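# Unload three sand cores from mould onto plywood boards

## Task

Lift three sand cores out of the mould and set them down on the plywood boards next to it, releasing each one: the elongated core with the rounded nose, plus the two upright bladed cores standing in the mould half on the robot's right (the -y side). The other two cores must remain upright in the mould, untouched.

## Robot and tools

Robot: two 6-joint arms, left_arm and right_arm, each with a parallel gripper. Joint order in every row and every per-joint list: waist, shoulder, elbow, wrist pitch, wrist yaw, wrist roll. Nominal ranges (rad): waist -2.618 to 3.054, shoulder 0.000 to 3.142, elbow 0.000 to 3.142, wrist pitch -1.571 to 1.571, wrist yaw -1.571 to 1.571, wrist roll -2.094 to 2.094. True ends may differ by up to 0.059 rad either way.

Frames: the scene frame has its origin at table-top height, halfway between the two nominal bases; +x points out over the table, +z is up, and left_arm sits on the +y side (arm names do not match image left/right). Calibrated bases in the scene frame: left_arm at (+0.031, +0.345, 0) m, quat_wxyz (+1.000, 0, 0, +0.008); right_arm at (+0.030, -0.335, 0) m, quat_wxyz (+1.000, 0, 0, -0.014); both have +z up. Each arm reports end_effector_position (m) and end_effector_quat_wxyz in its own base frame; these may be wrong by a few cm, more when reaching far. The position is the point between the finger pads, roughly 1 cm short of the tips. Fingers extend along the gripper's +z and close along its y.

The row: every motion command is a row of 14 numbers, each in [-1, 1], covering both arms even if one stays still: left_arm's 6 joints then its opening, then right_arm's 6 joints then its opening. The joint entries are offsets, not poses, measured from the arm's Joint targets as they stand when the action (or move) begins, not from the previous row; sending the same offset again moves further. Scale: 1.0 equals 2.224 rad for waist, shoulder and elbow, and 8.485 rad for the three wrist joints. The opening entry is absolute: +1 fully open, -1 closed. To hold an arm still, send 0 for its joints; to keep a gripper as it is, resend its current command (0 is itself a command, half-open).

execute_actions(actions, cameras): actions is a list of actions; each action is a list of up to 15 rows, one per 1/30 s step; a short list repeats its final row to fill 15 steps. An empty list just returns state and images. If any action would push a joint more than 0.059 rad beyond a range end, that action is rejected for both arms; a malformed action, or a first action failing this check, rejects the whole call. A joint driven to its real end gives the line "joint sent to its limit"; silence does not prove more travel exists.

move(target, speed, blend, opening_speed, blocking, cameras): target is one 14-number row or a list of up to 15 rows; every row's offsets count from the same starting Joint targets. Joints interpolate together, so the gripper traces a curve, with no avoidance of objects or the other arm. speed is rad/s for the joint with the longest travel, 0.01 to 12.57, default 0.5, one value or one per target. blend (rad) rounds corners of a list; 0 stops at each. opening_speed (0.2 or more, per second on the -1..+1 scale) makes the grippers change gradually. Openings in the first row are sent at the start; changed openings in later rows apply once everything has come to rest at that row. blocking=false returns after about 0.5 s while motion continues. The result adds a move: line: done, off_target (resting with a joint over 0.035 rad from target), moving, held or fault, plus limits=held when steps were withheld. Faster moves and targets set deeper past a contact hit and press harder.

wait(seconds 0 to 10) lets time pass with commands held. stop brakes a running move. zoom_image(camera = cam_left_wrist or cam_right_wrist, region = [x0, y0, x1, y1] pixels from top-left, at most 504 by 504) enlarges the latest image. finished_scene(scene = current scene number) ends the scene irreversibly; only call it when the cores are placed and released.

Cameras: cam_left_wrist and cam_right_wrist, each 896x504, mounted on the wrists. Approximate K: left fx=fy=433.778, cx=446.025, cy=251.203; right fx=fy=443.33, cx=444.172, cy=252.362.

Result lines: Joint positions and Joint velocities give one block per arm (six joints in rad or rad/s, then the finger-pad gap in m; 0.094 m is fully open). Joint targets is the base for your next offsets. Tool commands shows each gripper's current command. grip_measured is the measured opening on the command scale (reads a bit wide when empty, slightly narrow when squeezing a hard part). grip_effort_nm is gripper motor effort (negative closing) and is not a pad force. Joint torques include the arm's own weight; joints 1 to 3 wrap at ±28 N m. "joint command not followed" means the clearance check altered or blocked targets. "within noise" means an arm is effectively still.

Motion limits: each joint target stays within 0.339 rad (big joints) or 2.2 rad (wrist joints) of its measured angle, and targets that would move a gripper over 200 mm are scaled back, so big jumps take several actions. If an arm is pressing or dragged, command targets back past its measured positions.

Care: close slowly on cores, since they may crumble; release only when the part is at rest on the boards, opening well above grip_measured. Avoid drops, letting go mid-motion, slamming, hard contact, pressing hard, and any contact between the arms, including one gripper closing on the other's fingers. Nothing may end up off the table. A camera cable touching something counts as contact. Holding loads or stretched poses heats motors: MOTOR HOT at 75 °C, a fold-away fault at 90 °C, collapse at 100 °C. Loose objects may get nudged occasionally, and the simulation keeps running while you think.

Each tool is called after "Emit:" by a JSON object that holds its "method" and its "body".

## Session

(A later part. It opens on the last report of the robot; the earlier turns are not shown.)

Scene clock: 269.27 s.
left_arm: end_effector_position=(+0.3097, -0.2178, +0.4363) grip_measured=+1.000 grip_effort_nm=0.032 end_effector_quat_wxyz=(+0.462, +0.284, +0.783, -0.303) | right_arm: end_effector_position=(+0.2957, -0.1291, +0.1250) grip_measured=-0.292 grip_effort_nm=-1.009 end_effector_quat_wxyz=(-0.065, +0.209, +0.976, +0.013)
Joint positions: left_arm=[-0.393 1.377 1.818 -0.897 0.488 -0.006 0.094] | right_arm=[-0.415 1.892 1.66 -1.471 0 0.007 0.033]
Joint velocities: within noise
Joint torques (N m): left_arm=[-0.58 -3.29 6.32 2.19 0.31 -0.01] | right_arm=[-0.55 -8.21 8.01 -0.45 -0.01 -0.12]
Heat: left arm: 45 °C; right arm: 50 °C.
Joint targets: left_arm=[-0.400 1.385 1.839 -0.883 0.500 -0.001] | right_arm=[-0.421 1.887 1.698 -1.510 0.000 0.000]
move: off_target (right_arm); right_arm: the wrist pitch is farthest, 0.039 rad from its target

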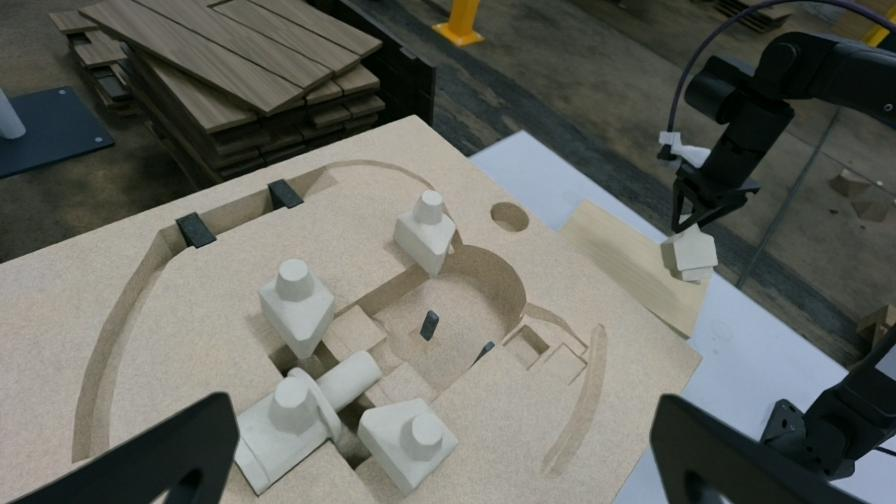

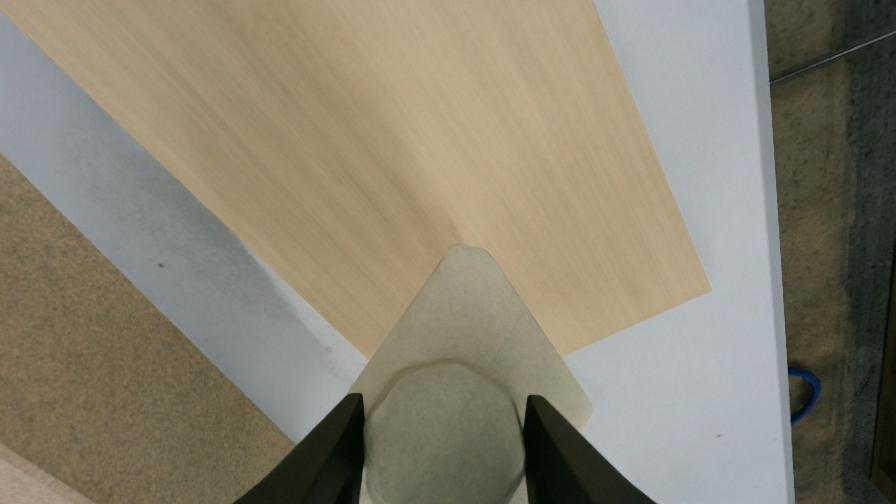

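Emit:
{"method": "move", "body": {"target": [0,0,0,0,0,0,1,-0.0319,0.0592,0.0520,-0.0060,0,0,-0.5], "speed": 0.3}}

Scene clock: 288.33 s.
left_arm: end_effector_position=(+0.3097, -0.2178, +0.4363) grip_measured=+1.000 grip_effort_nm=0.032 end_effector_quat_wxyz=(+0.462, +0.284, +0.783, -0.303) | right_arm: end_effector_position=(+0.3005, -0.1592, +0.1121) grip_measured=-0.292 grip_effort_nm=-1.004 end_effector_quat_wxyz=(-0.091, +0.245, +0.965, +0.022)
Joint positions: left_arm=[-0.393 1.377 1.818 -0.897 0.488 -0.006 0.094] | right_arm=[-0.49 2.019 1.777 -1.516 0 0.007 0.033]
Joint velocities: within noise
Joint torques (N m): left_arm=[-0.43 -3.18 6.39 2.21 0.3 0.01] | right_arm=[-0.27 -8.69 7.84 -0.63 0.04 -0.11]
Heat: left arm: 45 °C; right arm: 44 °C.
Joint targets: left_arm=[-0.400 1.385 1.839 -0.883 0.500 -0.001] | right_arm=[-0.492 2.019 1.814 -1.561 0.000 0.000]
move: off_target (right_arm); right_arm: the wrist pitch is farthest, 0.044 rad from its target

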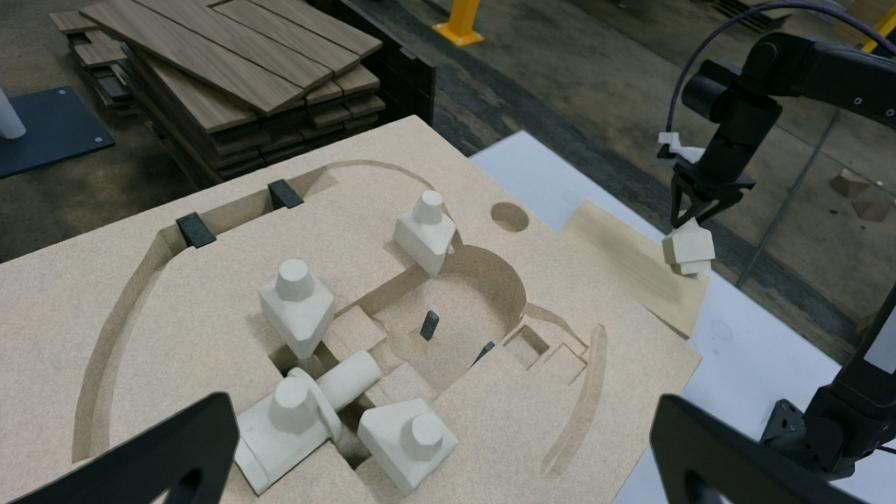

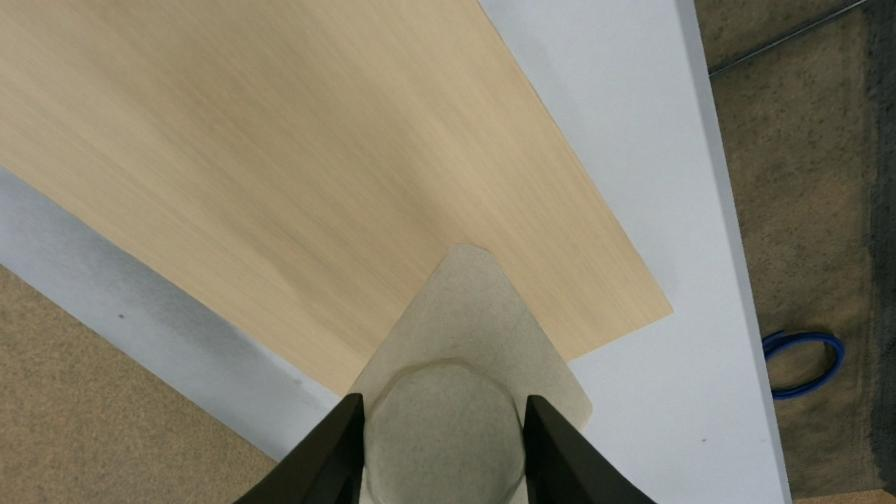

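Emit:
{"method": "move", "body": {"target": [0,0,0,0,0,0,1,0,0.0810,0.0410,0.0001,0,0,-0.5], "speed": 0.15}}

Scene clock: 297.13 s.
left_arm: end_effector_position=(+0.3097, -0.2178, +0.4363) grip_measured=+1.000 grip_effort_nm=0.032 end_effector_quat_wxyz=(+0.462, +0.284, +0.783, -0.303) | right_arm: end_effector_position=(+0.3209, -0.1709, +0.0865) grip_measured=-0.292 grip_effort_nm=-1.004 end_effector_quat_wxyz=(-0.113, +0.243, +0.963, +0.026)
Joint positions: left_arm=[-0.393 1.377 1.818 -0.897 0.488 -0.006 0.094] | right_arm=[-0.49 2.17 1.897 -1.53 0.004 0.006 0.033]
Joint velocities: within noise
Joint torques (N m): left_arm=[-0.47 -3.22 6.42 2.18 0.32 0] | right_arm=[-0.16 -7.49 5.42 -0.55 -0.05 -0.1]
Heat: left arm: 45 °C; right arm: 43 °C.
Joint targets: left_arm=[-0.400 1.385 1.839 -0.883 0.500 -0.001] | right_arm=[-0.492 2.199 1.905 -1.560 0.000 0.000]
move: done

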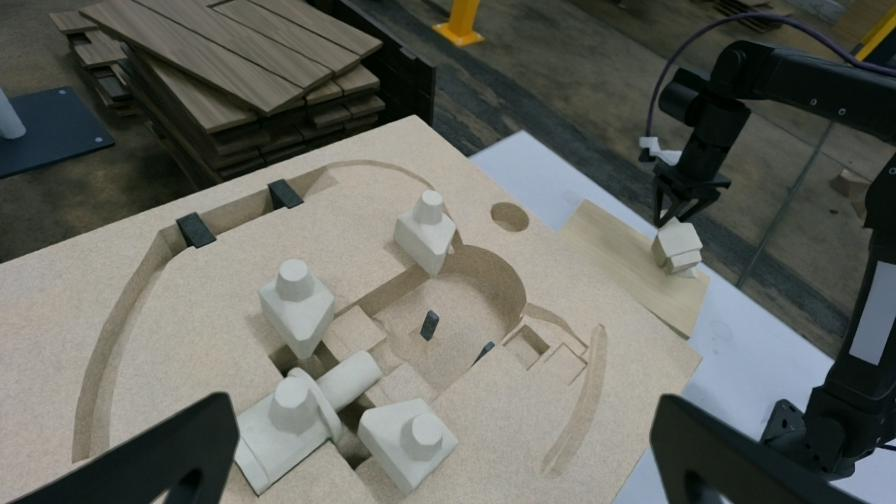

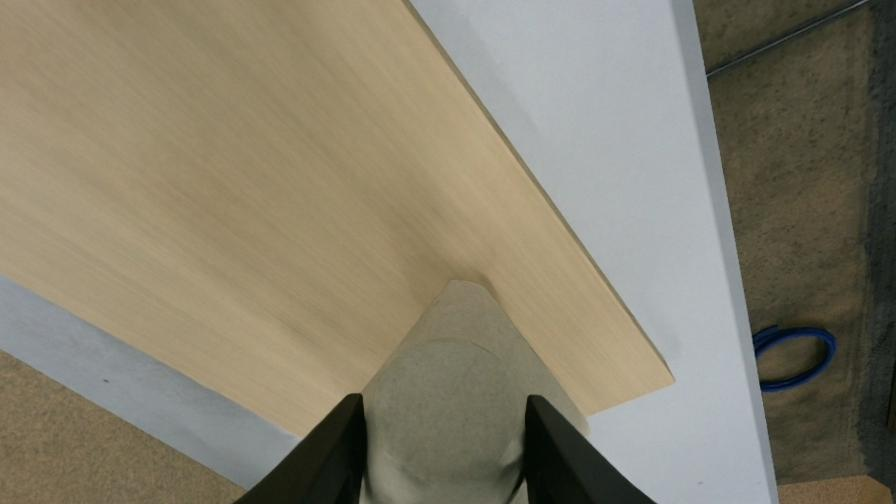

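Emit:
{"method": "zoom_image", "body": {"camera": "cam_left_wrist", "region": [600, 160, 760, 320]}}

Scaled by 3.150.

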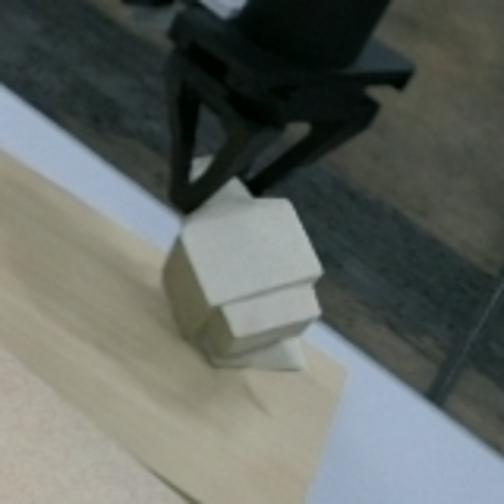

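Emit:
{"method": "move", "body": {"target": [0,0,0,0,0,0,1,0,0.0229,-0.0072,0.0060,0,0,-0.5], "speed": 0.05}}

Emit:
{"method": "zoom_image", "body": {"camera": "cam_left_wrist", "region": [600, 160, 760, 320]}}

Scene clock: 307.93 s.
left_arm: end_effector_position=(+0.3097, -0.2178, +0.4363) grip_measured=+1.000 grip_effort_nm=0.027 end_effector_quat_wxyz=(+0.462, +0.284, +0.783, -0.303) | right_arm: end_effector_position=(+0.3277, -0.1747, +0.0744) grip_measured=-0.292 grip_effort_nm=-0.999 end_effector_quat_wxyz=(-0.112, +0.243, +0.963, +0.025)
Joint positions: left_arm=[-0.393 1.377 1.818 -0.897 0.488 -0.006 0.094] | right_arm=[-0.49 2.204 1.904 -1.5 0.005 0.005 0.033]
Joint velocities: within noise
Joint torques (N m): left_arm=[-0.54 -3.23 6.42 2.18 0.31 0.02] | right_arm=[-0.06 -6.35 3.71 -0.35 -0.06 -0.09]
Heat: left arm: 45 °C; right arm: 42 °C.
Joint targets: left_arm=[-0.400 1.385 1.839 -0.883 0.500 -0.001] | right_arm=[-0.492 2.250 1.889 -1.509 0.000 0.000]
move: off_target (right_arm); right_arm: the shoulder is farthest, 0.046 rad from its target

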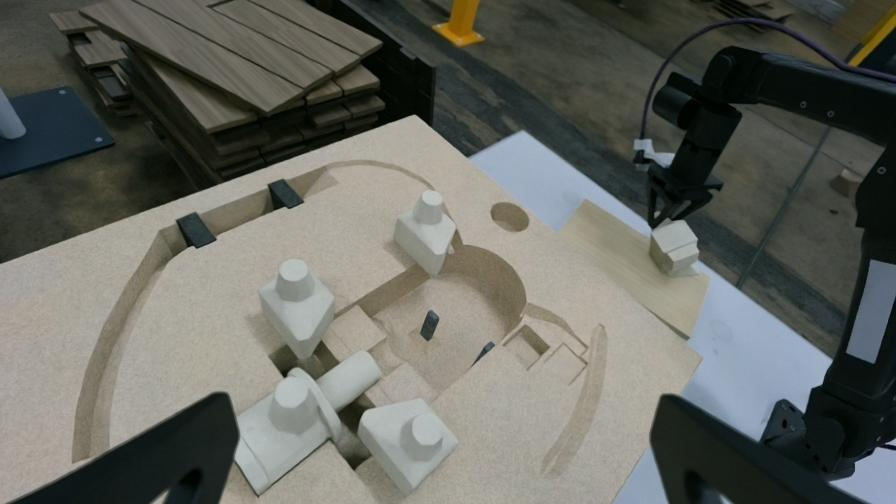

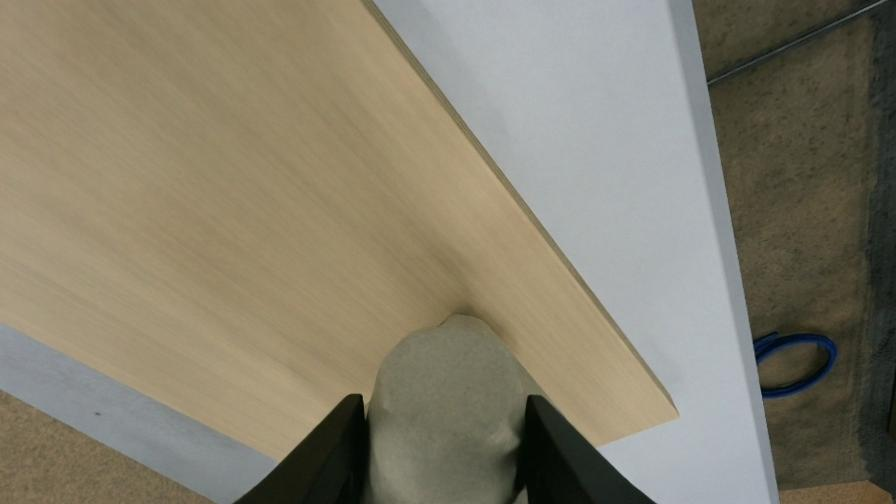

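Scaled by 3.150.

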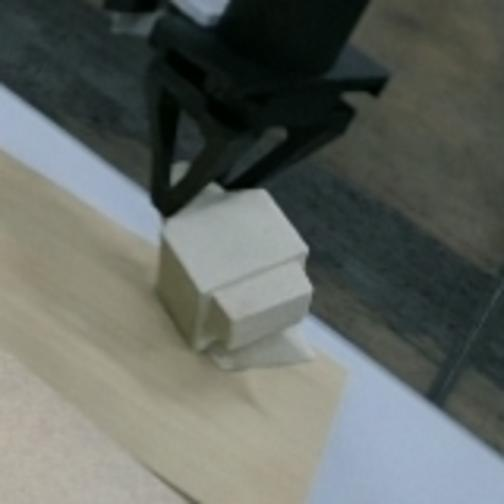

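Emit:
{"method": "move", "body": {"target": [0,0,0,0,0,0,1,0,0.0229,-0.0072,0.0060,0,0,-0.5], "speed": 0.05}}

Emit:
{"method": "zoom_image", "body": {"camera": "cam_left_wrist", "region": [600, 160, 760, 320]}}

Scene clock: 312.87 s.
left_arm: end_effector_position=(+0.3097, -0.2178, +0.4363) grip_measured=+1.000 grip_effort_nm=0.032 end_effector_quat_wxyz=(+0.462, +0.284, +0.783, -0.303) | right_arm: end_effector_position=(+0.3293, -0.1757, +0.0719) grip_measured=-0.292 grip_effort_nm=-1.004 end_effector_quat_wxyz=(-0.113, +0.243, +0.963, +0.025)
Joint positions: left_arm=[-0.393 1.377 1.818 -0.897 0.488 -0.006 0.094] | right_arm=[-0.49 2.216 1.913 -1.499 0.006 0.005 0.033]
Joint velocities: within noise
Joint torques (N m): left_arm=[-0.51 -3.18 6.37 2.18 0.31 -0.03] | right_arm=[-0.13 -3.44 1.85 0.11 -0.06 -0.1]
Heat: left arm: 46 °C; right arm: 41 °C.
Joint targets: left_arm=[-0.400 1.385 1.839 -0.883 0.500 -0.001] | right_arm=[-0.492 2.301 1.873 -1.458 0.000 0.000]
move: off_target (right_arm); right_arm: the shoulder is farthest, 0.085 rad from its target

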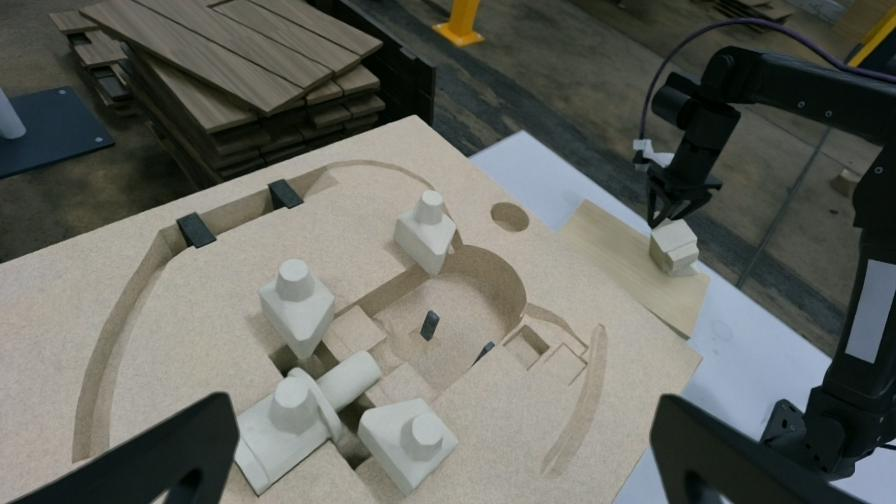

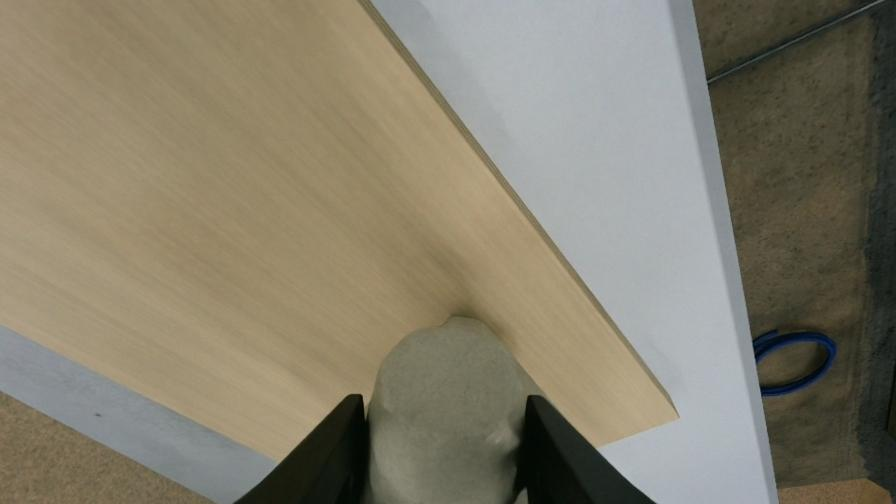

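Scaled by 3.150.

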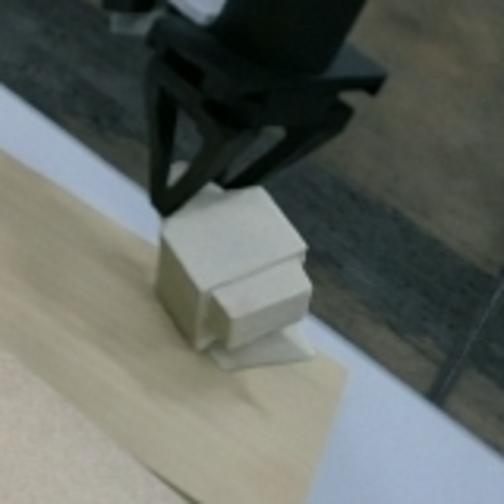

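Emit:
{"method": "move", "body": {"target": [0,0,0,0,0,0,1,0,-0.0229,0.0100,-0.0060,0,0,-0.5], "speed": 0.05, "cameras": []}}

Emit:
{"method": "move", "body": {"target": [0,0,0,0,0,0,1,0,0,0,0,0,0,-0.1], "opening_speed": 0.2}}

Emit:
{"method": "zoom_image", "body": {"camera": "cam_left_wrist", "region": [600, 160, 760, 320]}}

Scene clock: 317.53 s.
left_arm: end_effector_position=(+0.3097, -0.2178, +0.4363) grip_measured=+1.000 grip_effort_nm=0.037 end_effector_quat_wxyz=(+0.462, +0.284, +0.783, -0.303) | right_arm: end_effector_position=(+0.3281, -0.1751, +0.0735) grip_measured=-0.292 grip_effort_nm=-1.004 end_effector_quat_wxyz=(-0.116, +0.243, +0.963, +0.026)
Joint positions: left_arm=[-0.393 1.377 1.818 -0.897 0.488 -0.006 0.094] | right_arm=[-0.49 2.216 1.918 -1.51 0.006 0.005 0.033]
Joint velocities: within noise
Joint torques (N m): left_arm=[-0.46 -3.19 6.35 2.2 0.31 -0.01] | right_arm=[-0.16 -7.38 3.11 -0.26 -0.06 -0.09]
Heat: left arm: 46 °C; right arm: 41 °C.
Joint targets: left_arm=[-0.400 1.385 1.839 -0.883 0.500 -0.001] | right_arm=[-0.492 2.250 1.895 -1.509 0.000 0.000]
move: done
No camera images: "cameras" was empty.

Scene clock: 319.73 s.
left_arm: end_effector_position=(+0.3097, -0.2178, +0.4363) grip_measured=+1.000 grip_effort_nm=0.032 end_effector_quat_wxyz=(+0.462, +0.284, +0.783, -0.303) | right_arm: end_effector_position=(+0.3270, -0.1716, +0.0627) grip_measured=-0.103 grip_effort_nm=0.173 end_effector_quat_wxyz=(-0.127, +0.243, +0.961, +0.035)
Joint positions: left_arm=[-0.393 1.377 1.818 -0.897 0.488 -0.006 0.094] | right_arm=[-0.489 2.237 1.902 -1.5 -0.006 0.005 0.042]
Joint velocities: within noise
Joint torques (N m): left_arm=[-0.47 -3.21 6.41 2.16 0.31 0.01] | right_arm=[-0.21 -9.05 4.21 -0.41 0.05 -0.1]
Heat: left arm: 46 °C; right arm: 41 °C.
Joint targets: left_arm=[-0.400 1.385 1.839 -0.883 0.500 -0.001] | right_arm=[-0.492 2.250 1.895 -1.509 0.000 0.000]
move: done

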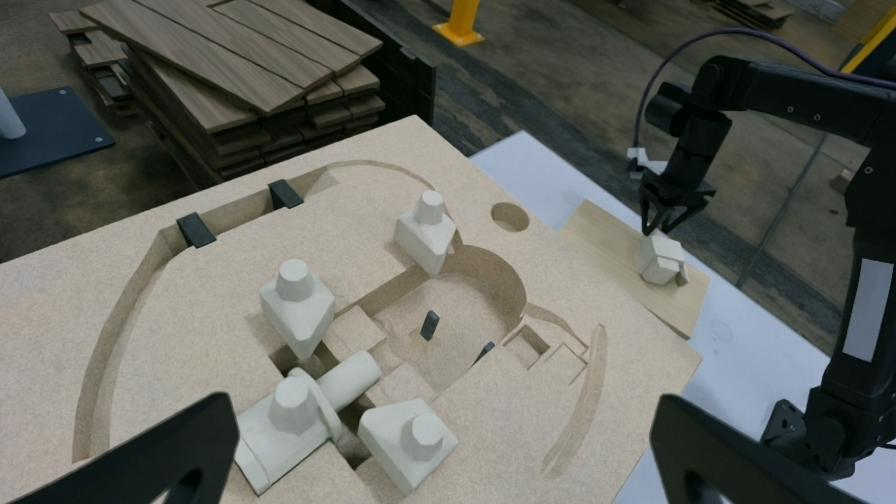

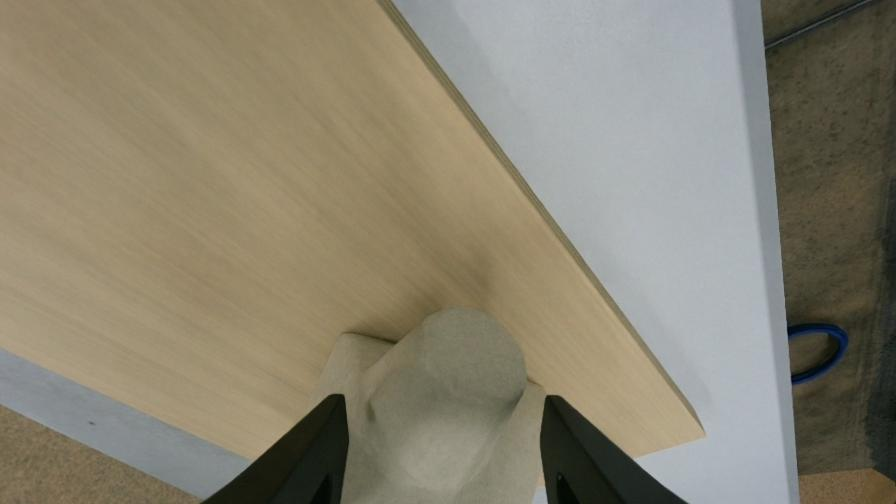

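Scaled by 3.150.

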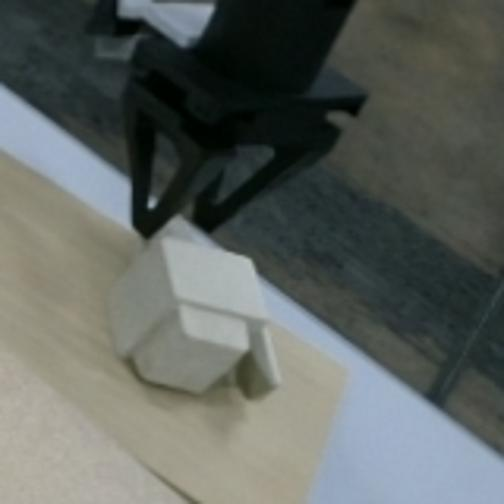

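Emit:
{"method": "move", "body": {"target": [0,0,0,0,0,0,1,0,0,0,0,0,0,0.5], "opening_speed": 0.7, "cameras": []}}

Emit:
{"method": "move", "body": {"target": [0,0,0,0,0,0,1,0,-0.105,-0.035,-0.006,0,0,0.5], "speed": 0.2}}

Emit:
{"method": "zoom_image", "body": {"camera": "cam_left_wrist", "region": [600, 160, 760, 320]}}

Scene clock: 323.97 s.
left_arm: end_effector_position=(+0.3097, -0.2178, +0.4363) grip_measured=+1.000 grip_effort_nm=0.022 end_effector_quat_wxyz=(+0.462, +0.284, +0.783, -0.303) | right_arm: end_effector_position=(+0.3269, -0.1718, +0.0627) grip_measured=+0.497 grip_effort_nm=0.183 end_effector_quat_wxyz=(-0.127, +0.243, +0.961, +0.034)
Joint positions: left_arm=[-0.393 1.377 1.818 -0.897 0.488 -0.006 0.094] | right_arm=[-0.489 2.237 1.902 -1.5 -0.006 0.005 0.07]
Joint velocities: within noise
Joint torques (N m): left_arm=[-0.49 -3.21 6.37 2.19 0.3 0] | right_arm=[-0.21 -9.02 4.22 -0.42 0.05 -0.11]
Heat: left arm: 46 °C; right arm: 41 °C.
Joint targets: left_arm=[-0.400 1.385 1.839 -0.883 0.500 -0.001] | right_arm=[-0.492 2.250 1.895 -1.509 0.000 0.000]
move: done
No camera images: "cameras" was empty.

Scene clock: 325.53 s.
left_arm: end_effector_position=(+0.3097, -0.2178, +0.4363) grip_measured=+1.000 grip_effort_nm=0.027 end_effector_quat_wxyz=(+0.462, +0.284, +0.783, -0.303) | right_arm: end_effector_position=(+0.3057, -0.1605, +0.1136) grip_measured=+0.497 grip_effort_nm=0.178 end_effector_quat_wxyz=(-0.094, +0.244, +0.965, +0.026)
Joint positions: left_arm=[-0.393 1.377 1.818 -0.897 0.488 -0.006 0.094] | right_arm=[-0.489 2.05 1.827 -1.544 -0.005 0.005 0.07]
Joint velocities: within noise
Joint torques (N m): left_arm=[-0.46 -3.22 6.27 2.18 0.32 0.02] | right_arm=[-0.23 -11.67 4.18 -0.37 0.05 -0.1]
Heat: left arm: 46 °C; right arm: 40 °C.
Joint targets: left_arm=[-0.400 1.385 1.839 -0.883 0.500 -0.001] | right_arm=[-0.492 2.016 1.818 -1.560 0.000 0.000]
move: done

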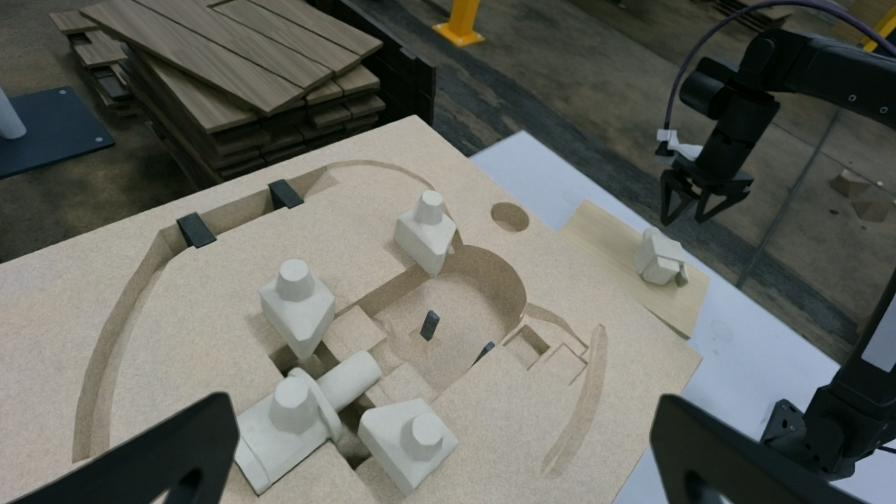

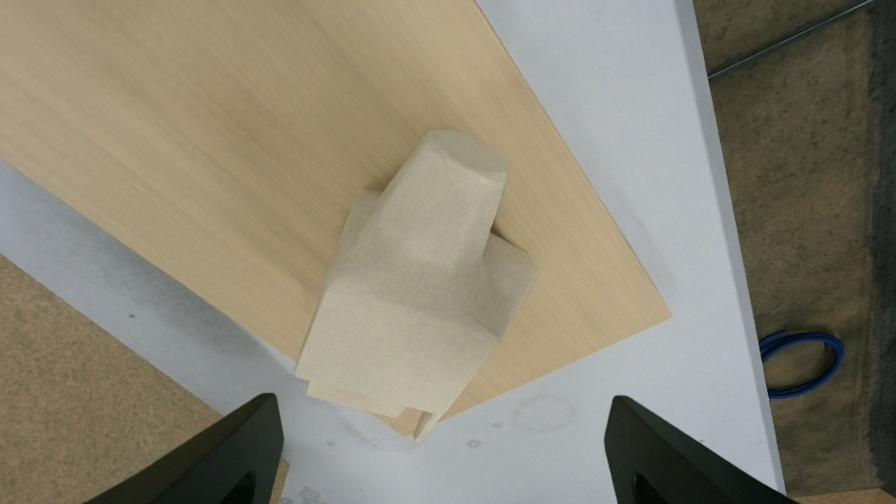

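Scaled by 3.150.

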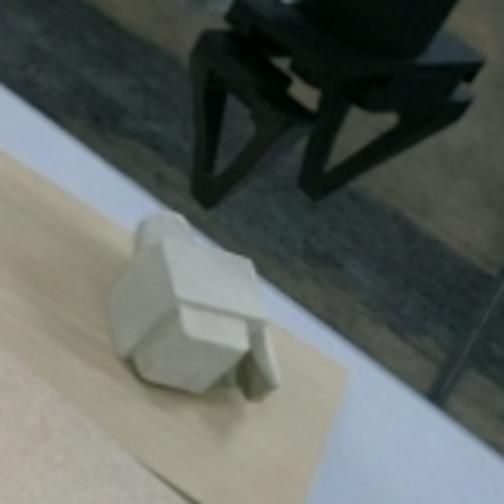

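Emit:
{"method": "move", "body": {"target": [0,0,0,0,0,0,1,0,0.0558,-0.0576,0.0271,0,0.0471,0.5], "speed": 0.2}}

Scene clock: 336.73 s.
left_arm: end_effector_position=(+0.3097, -0.2178, +0.4363) grip_measured=+1.000 grip_effort_nm=0.027 end_effector_quat_wxyz=(+0.462, +0.284, +0.783, -0.303) | right_arm: end_effector_position=(+0.3154, -0.1657, +0.0523) grip_measured=+0.497 grip_effort_nm=0.173 end_effector_quat_wxyz=(-0.102, +0.424, +0.900, +0.008)
Joint positions: left_arm=[-0.393 1.377 1.818 -0.897 0.488 -0.006 0.094] | right_arm=[-0.489 2.126 1.697 -1.346 -0.005 0.39 0.07]
Joint velocities: within noise
Joint torques (N m): left_arm=[-0.54 -3.23 6.39 2.2 0.29 0.02] | right_arm=[-0.21 -8.29 4.25 -0.09 0.04 0.05]
Heat: left arm: 46 °C; right arm: 43 °C.
Joint targets: left_arm=[-0.400 1.385 1.839 -0.883 0.500 -0.001] | right_arm=[-0.492 2.140 1.690 -1.330 0.000 0.400]
move: done

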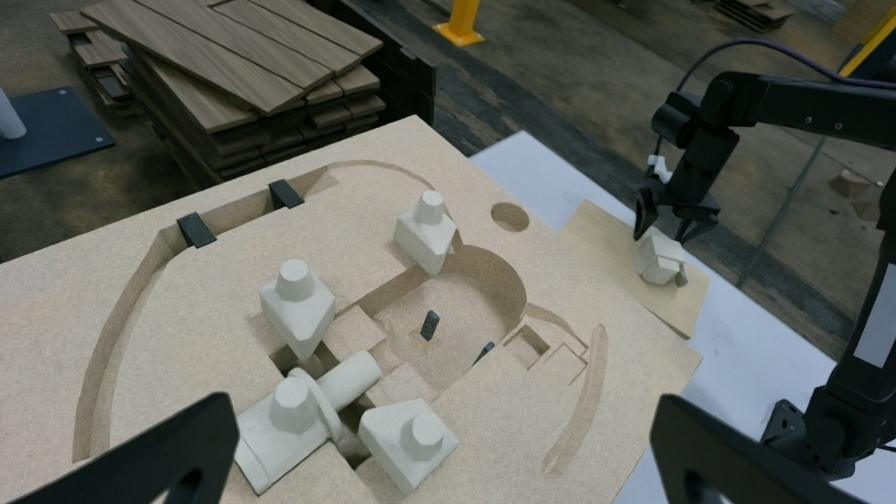

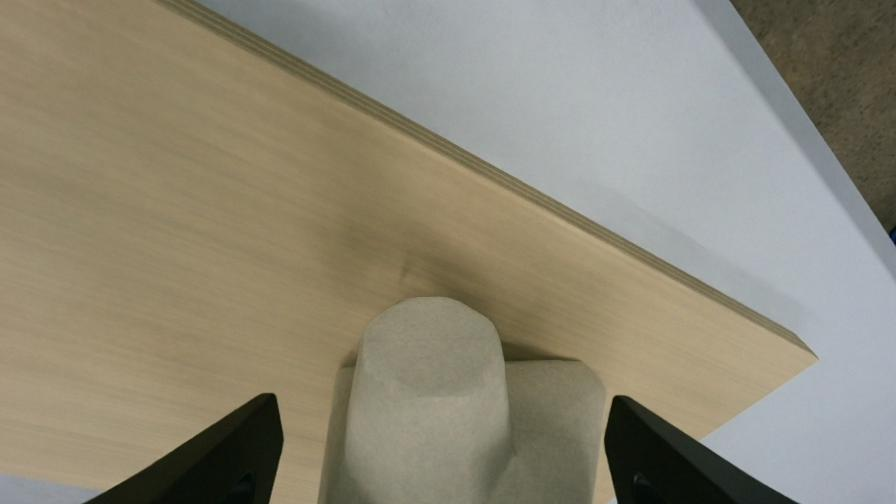

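Emit:
{"method": "move", "body": {"target": [0,0,0,0,0,0,1,0,0,0,0,0,0,-0.45], "opening_speed": 0.3}}

Scene clock: 341.60 s.
left_arm: end_effector_position=(+0.3097, -0.2178, +0.4363) grip_measured=+1.000 grip_effort_nm=0.037 end_effector_quat_wxyz=(+0.462, +0.284, +0.783, -0.303) | right_arm: end_effector_position=(+0.3174, -0.1663, +0.0519) grip_measured=-0.275 grip_effort_nm=-1.004 end_effector_quat_wxyz=(-0.097, +0.428, +0.899, +0.008)
Joint positions: left_arm=[-0.393 1.377 1.818 -0.897 0.488 -0.006 0.094] | right_arm=[-0.489 2.126 1.697 -1.337 -0.008 0.399 0.034]
Joint velocities: within noise
Joint torques (N m): left_arm=[-0.4 -3.22 6.31 2.19 0.29 0.02] | right_arm=[-0.24 -8.28 4.27 -0.15 0.06 -0.03]
Heat: left arm: 46 °C; right arm: 42 °C.
Joint targets: left_arm=[-0.400 1.385 1.839 -0.883 0.500 -0.001] | right_arm=[-0.492 2.140 1.690 -1.330 0.000 0.400]
move: done

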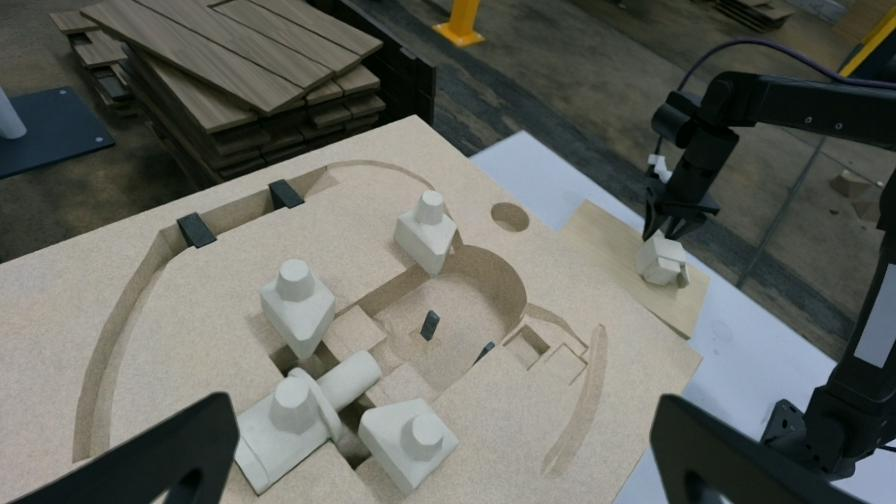

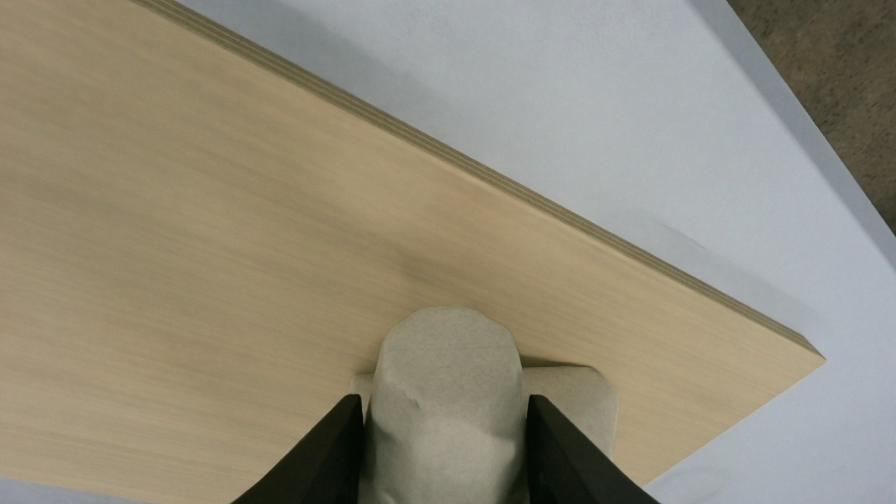

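Emit:
{"method": "move", "body": {"target": [[0,0,0,0,0,0,1,0,-0.0121,0.045,-0.0061,0,0,-0.45],[0,0,0,0,0,0,1,0.0499,0.1027,0.2383,-0.0236,0,-0.0707,-0.45]], "speed": [0.1,0.2]}}

Scene clock: 352.63 s.
left_arm: end_effector_position=(+0.3097, -0.2178, +0.4363) grip_measured=+1.000 grip_effort_nm=0.027 end_effector_quat_wxyz=(+0.462, +0.284, +0.783, -0.303) | right_arm: end_effector_position=(+0.4026, -0.1615, +0.0716) grip_measured=-0.285 grip_effort_nm=-1.004 end_effector_quat_wxyz=(-0.049, +0.097, +0.994, +0.018)
Joint positions: left_arm=[-0.393 1.377 1.818 -0.897 0.488 -0.006 0.094] | right_arm=[-0.386 2.363 2.181 -1.492 -0.006 -0.192 0.034]
Joint velocities: within noise
Joint torques (N m): left_arm=[-0.46 -3.21 6.34 2.17 0.29 -0.01] | right_arm=[0.46 -10.59 8.06 -0.45 0.05 -0.11]
Heat: left arm: 46 °C; right arm: 41 °C.
Joint targets: left_arm=[-0.400 1.385 1.839 -0.883 0.500 -0.001] | right_arm=[-0.381 2.369 2.219 -1.530 0.000 -0.200]
move: off_target (right_arm); right_arm: the elbow is farthest, 0.039 rad from its target

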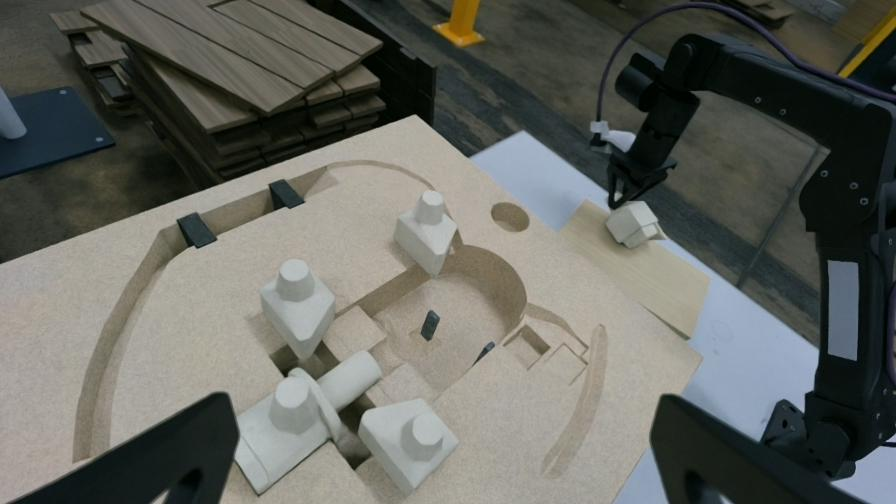

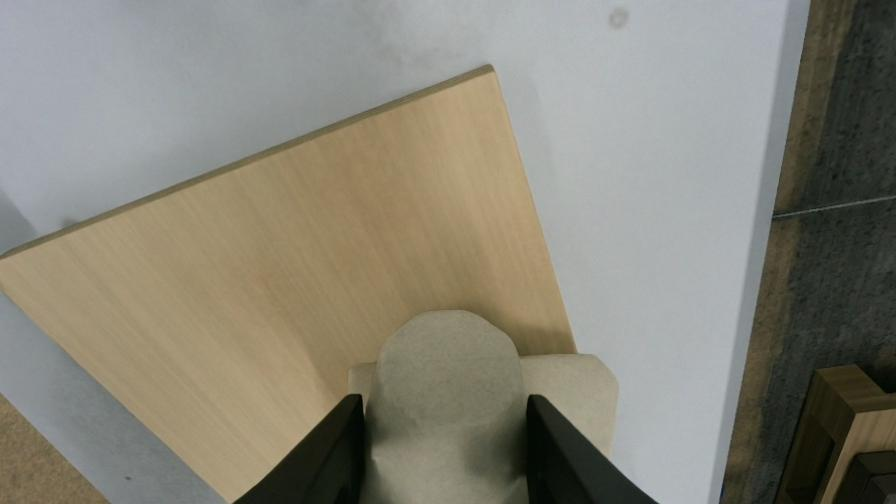

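Emit:
{"method": "move", "body": {"target": [0,0,0,0,0,0,1,0.054,0,0,0,0,0,-0.45], "speed": 0.15}}

Emit:
{"method": "zoom_image", "body": {"camera": "cam_left_wrist", "region": [560, 130, 720, 290]}}

Scene clock: 356.17 s.
left_arm: end_effector_position=(+0.3097, -0.2178, +0.4363) grip_measured=+1.000 grip_effort_nm=0.032 end_effector_quat_wxyz=(+0.462, +0.284, +0.783, -0.303) | right_arm: end_effector_position=(+0.4191, -0.1107, +0.0717) grip_measured=-0.285 grip_effort_nm=-1.004 end_effector_quat_wxyz=(-0.051, +0.034, +0.998, +0.014)
Joint positions: left_arm=[-0.393 1.377 1.818 -0.897 0.488 -0.006 0.094] | right_arm=[-0.262 2.363 2.181 -1.494 -0.004 -0.193 0.034]
Joint velocities: within noise
Joint torques (N m): left_arm=[-0.55 -3.26 6.34 2.18 0.3 0.01] | right_arm=[0.21 -10.63 8.02 -0.42 0.03 -0.12]
Heat: left arm: 46 °C; right arm: 42 °C.
Joint targets: left_arm=[-0.400 1.385 1.839 -0.883 0.500 -0.001] | right_arm=[-0.260 2.369 2.220 -1.530 0.000 -0.201]
move: off_target (right_arm); right_arm: the elbow is farthest, 0.038 rad from its target

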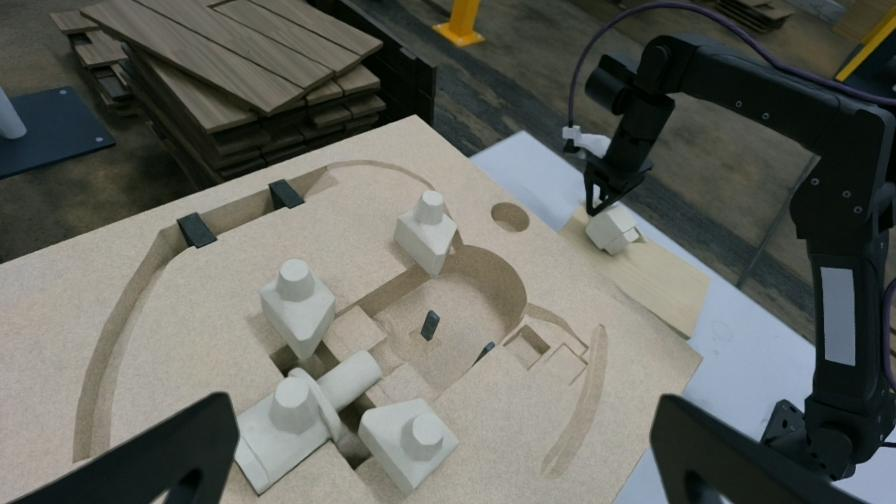

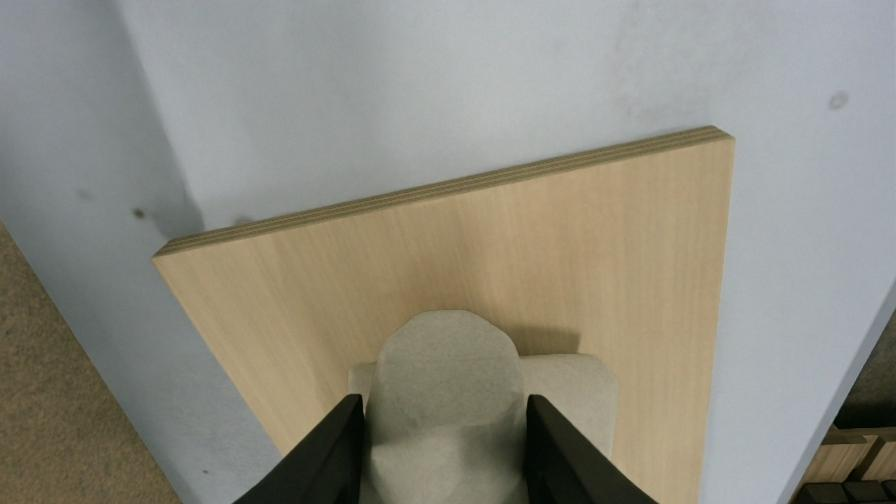

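Scaled by 3.150.

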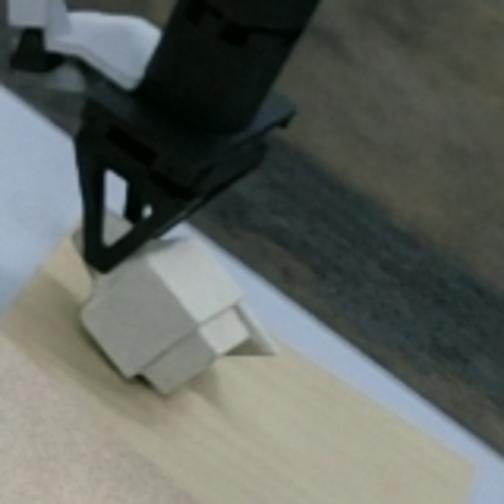

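Emit:
{"method": "move", "body": {"target": [0,0,0,0,0,0,1,0,0,-0.05,0.0036,0,0,-0.45], "speed": 0.05}}

Emit:
{"method": "zoom_image", "body": {"camera": "cam_left_wrist", "region": [560, 130, 720, 290]}}

Scene clock: 362.37 s.
left_arm: end_effector_position=(+0.3097, -0.2178, +0.4363) grip_measured=+1.000 grip_effort_nm=0.022 end_effector_quat_wxyz=(+0.462, +0.284, +0.783, -0.303) | right_arm: end_effector_position=(+0.4093, -0.1093, +0.0605) grip_measured=-0.285 grip_effort_nm=-1.004 end_effector_quat_wxyz=(-0.072, +0.033, +0.997, +0.015)
Joint positions: left_arm=[-0.393 1.377 1.818 -0.897 0.488 -0.006 0.094] | right_arm=[-0.262 2.363 2.131 -1.486 0.002 -0.195 0.034]
Joint velocities: within noise
Joint torques (N m): left_arm=[-0.49 -3.14 6.34 2.17 0.31 -0.01] | right_arm=[0.14 -10.58 3.19 -0.26 -0.02 -0.1]
Heat: left arm: 46 °C; right arm: 43 °C.
Joint targets: left_arm=[-0.400 1.385 1.839 -0.883 0.500 -0.001] | right_arm=[-0.260 2.369 2.108 -1.500 0.000 -0.200]
move: done

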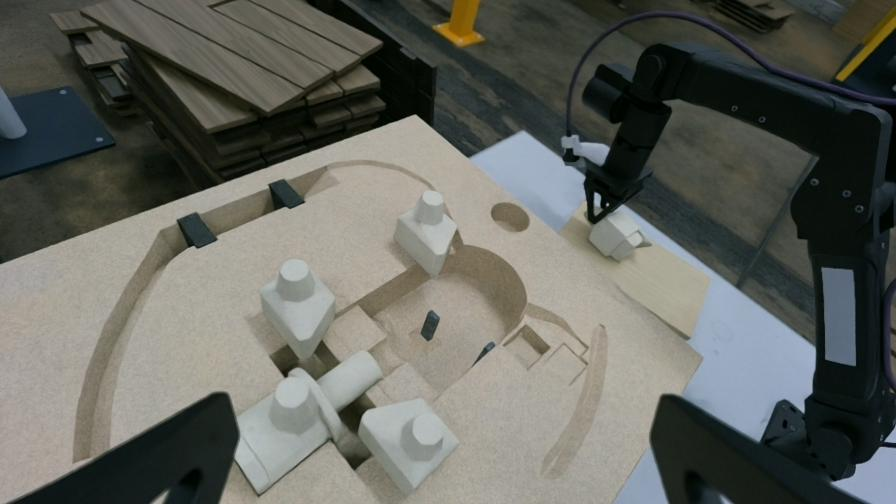

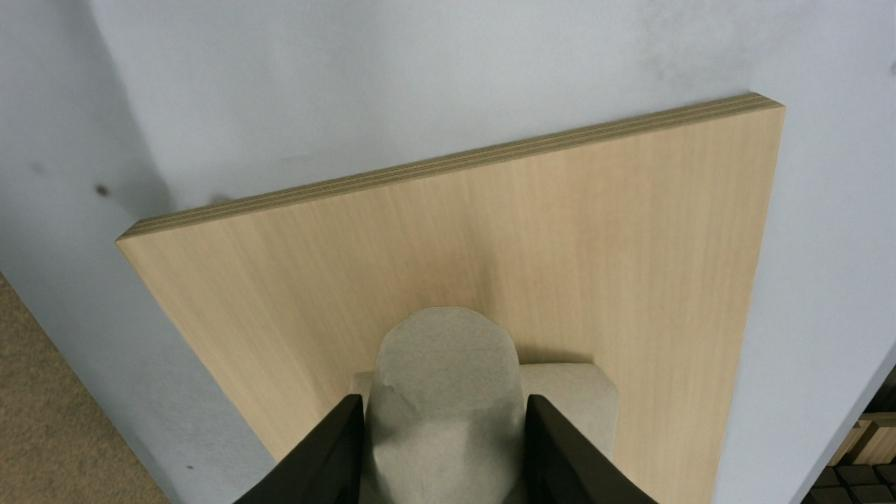

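Scaled by 3.150.

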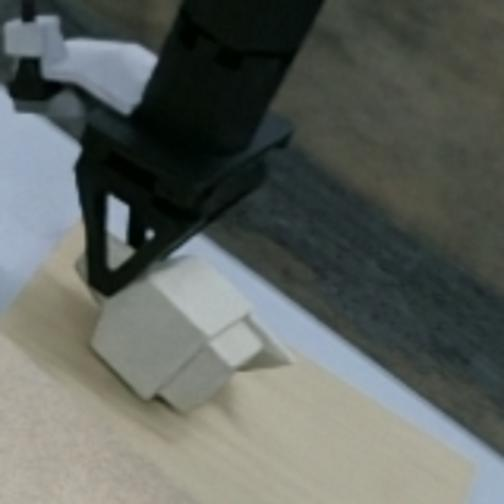

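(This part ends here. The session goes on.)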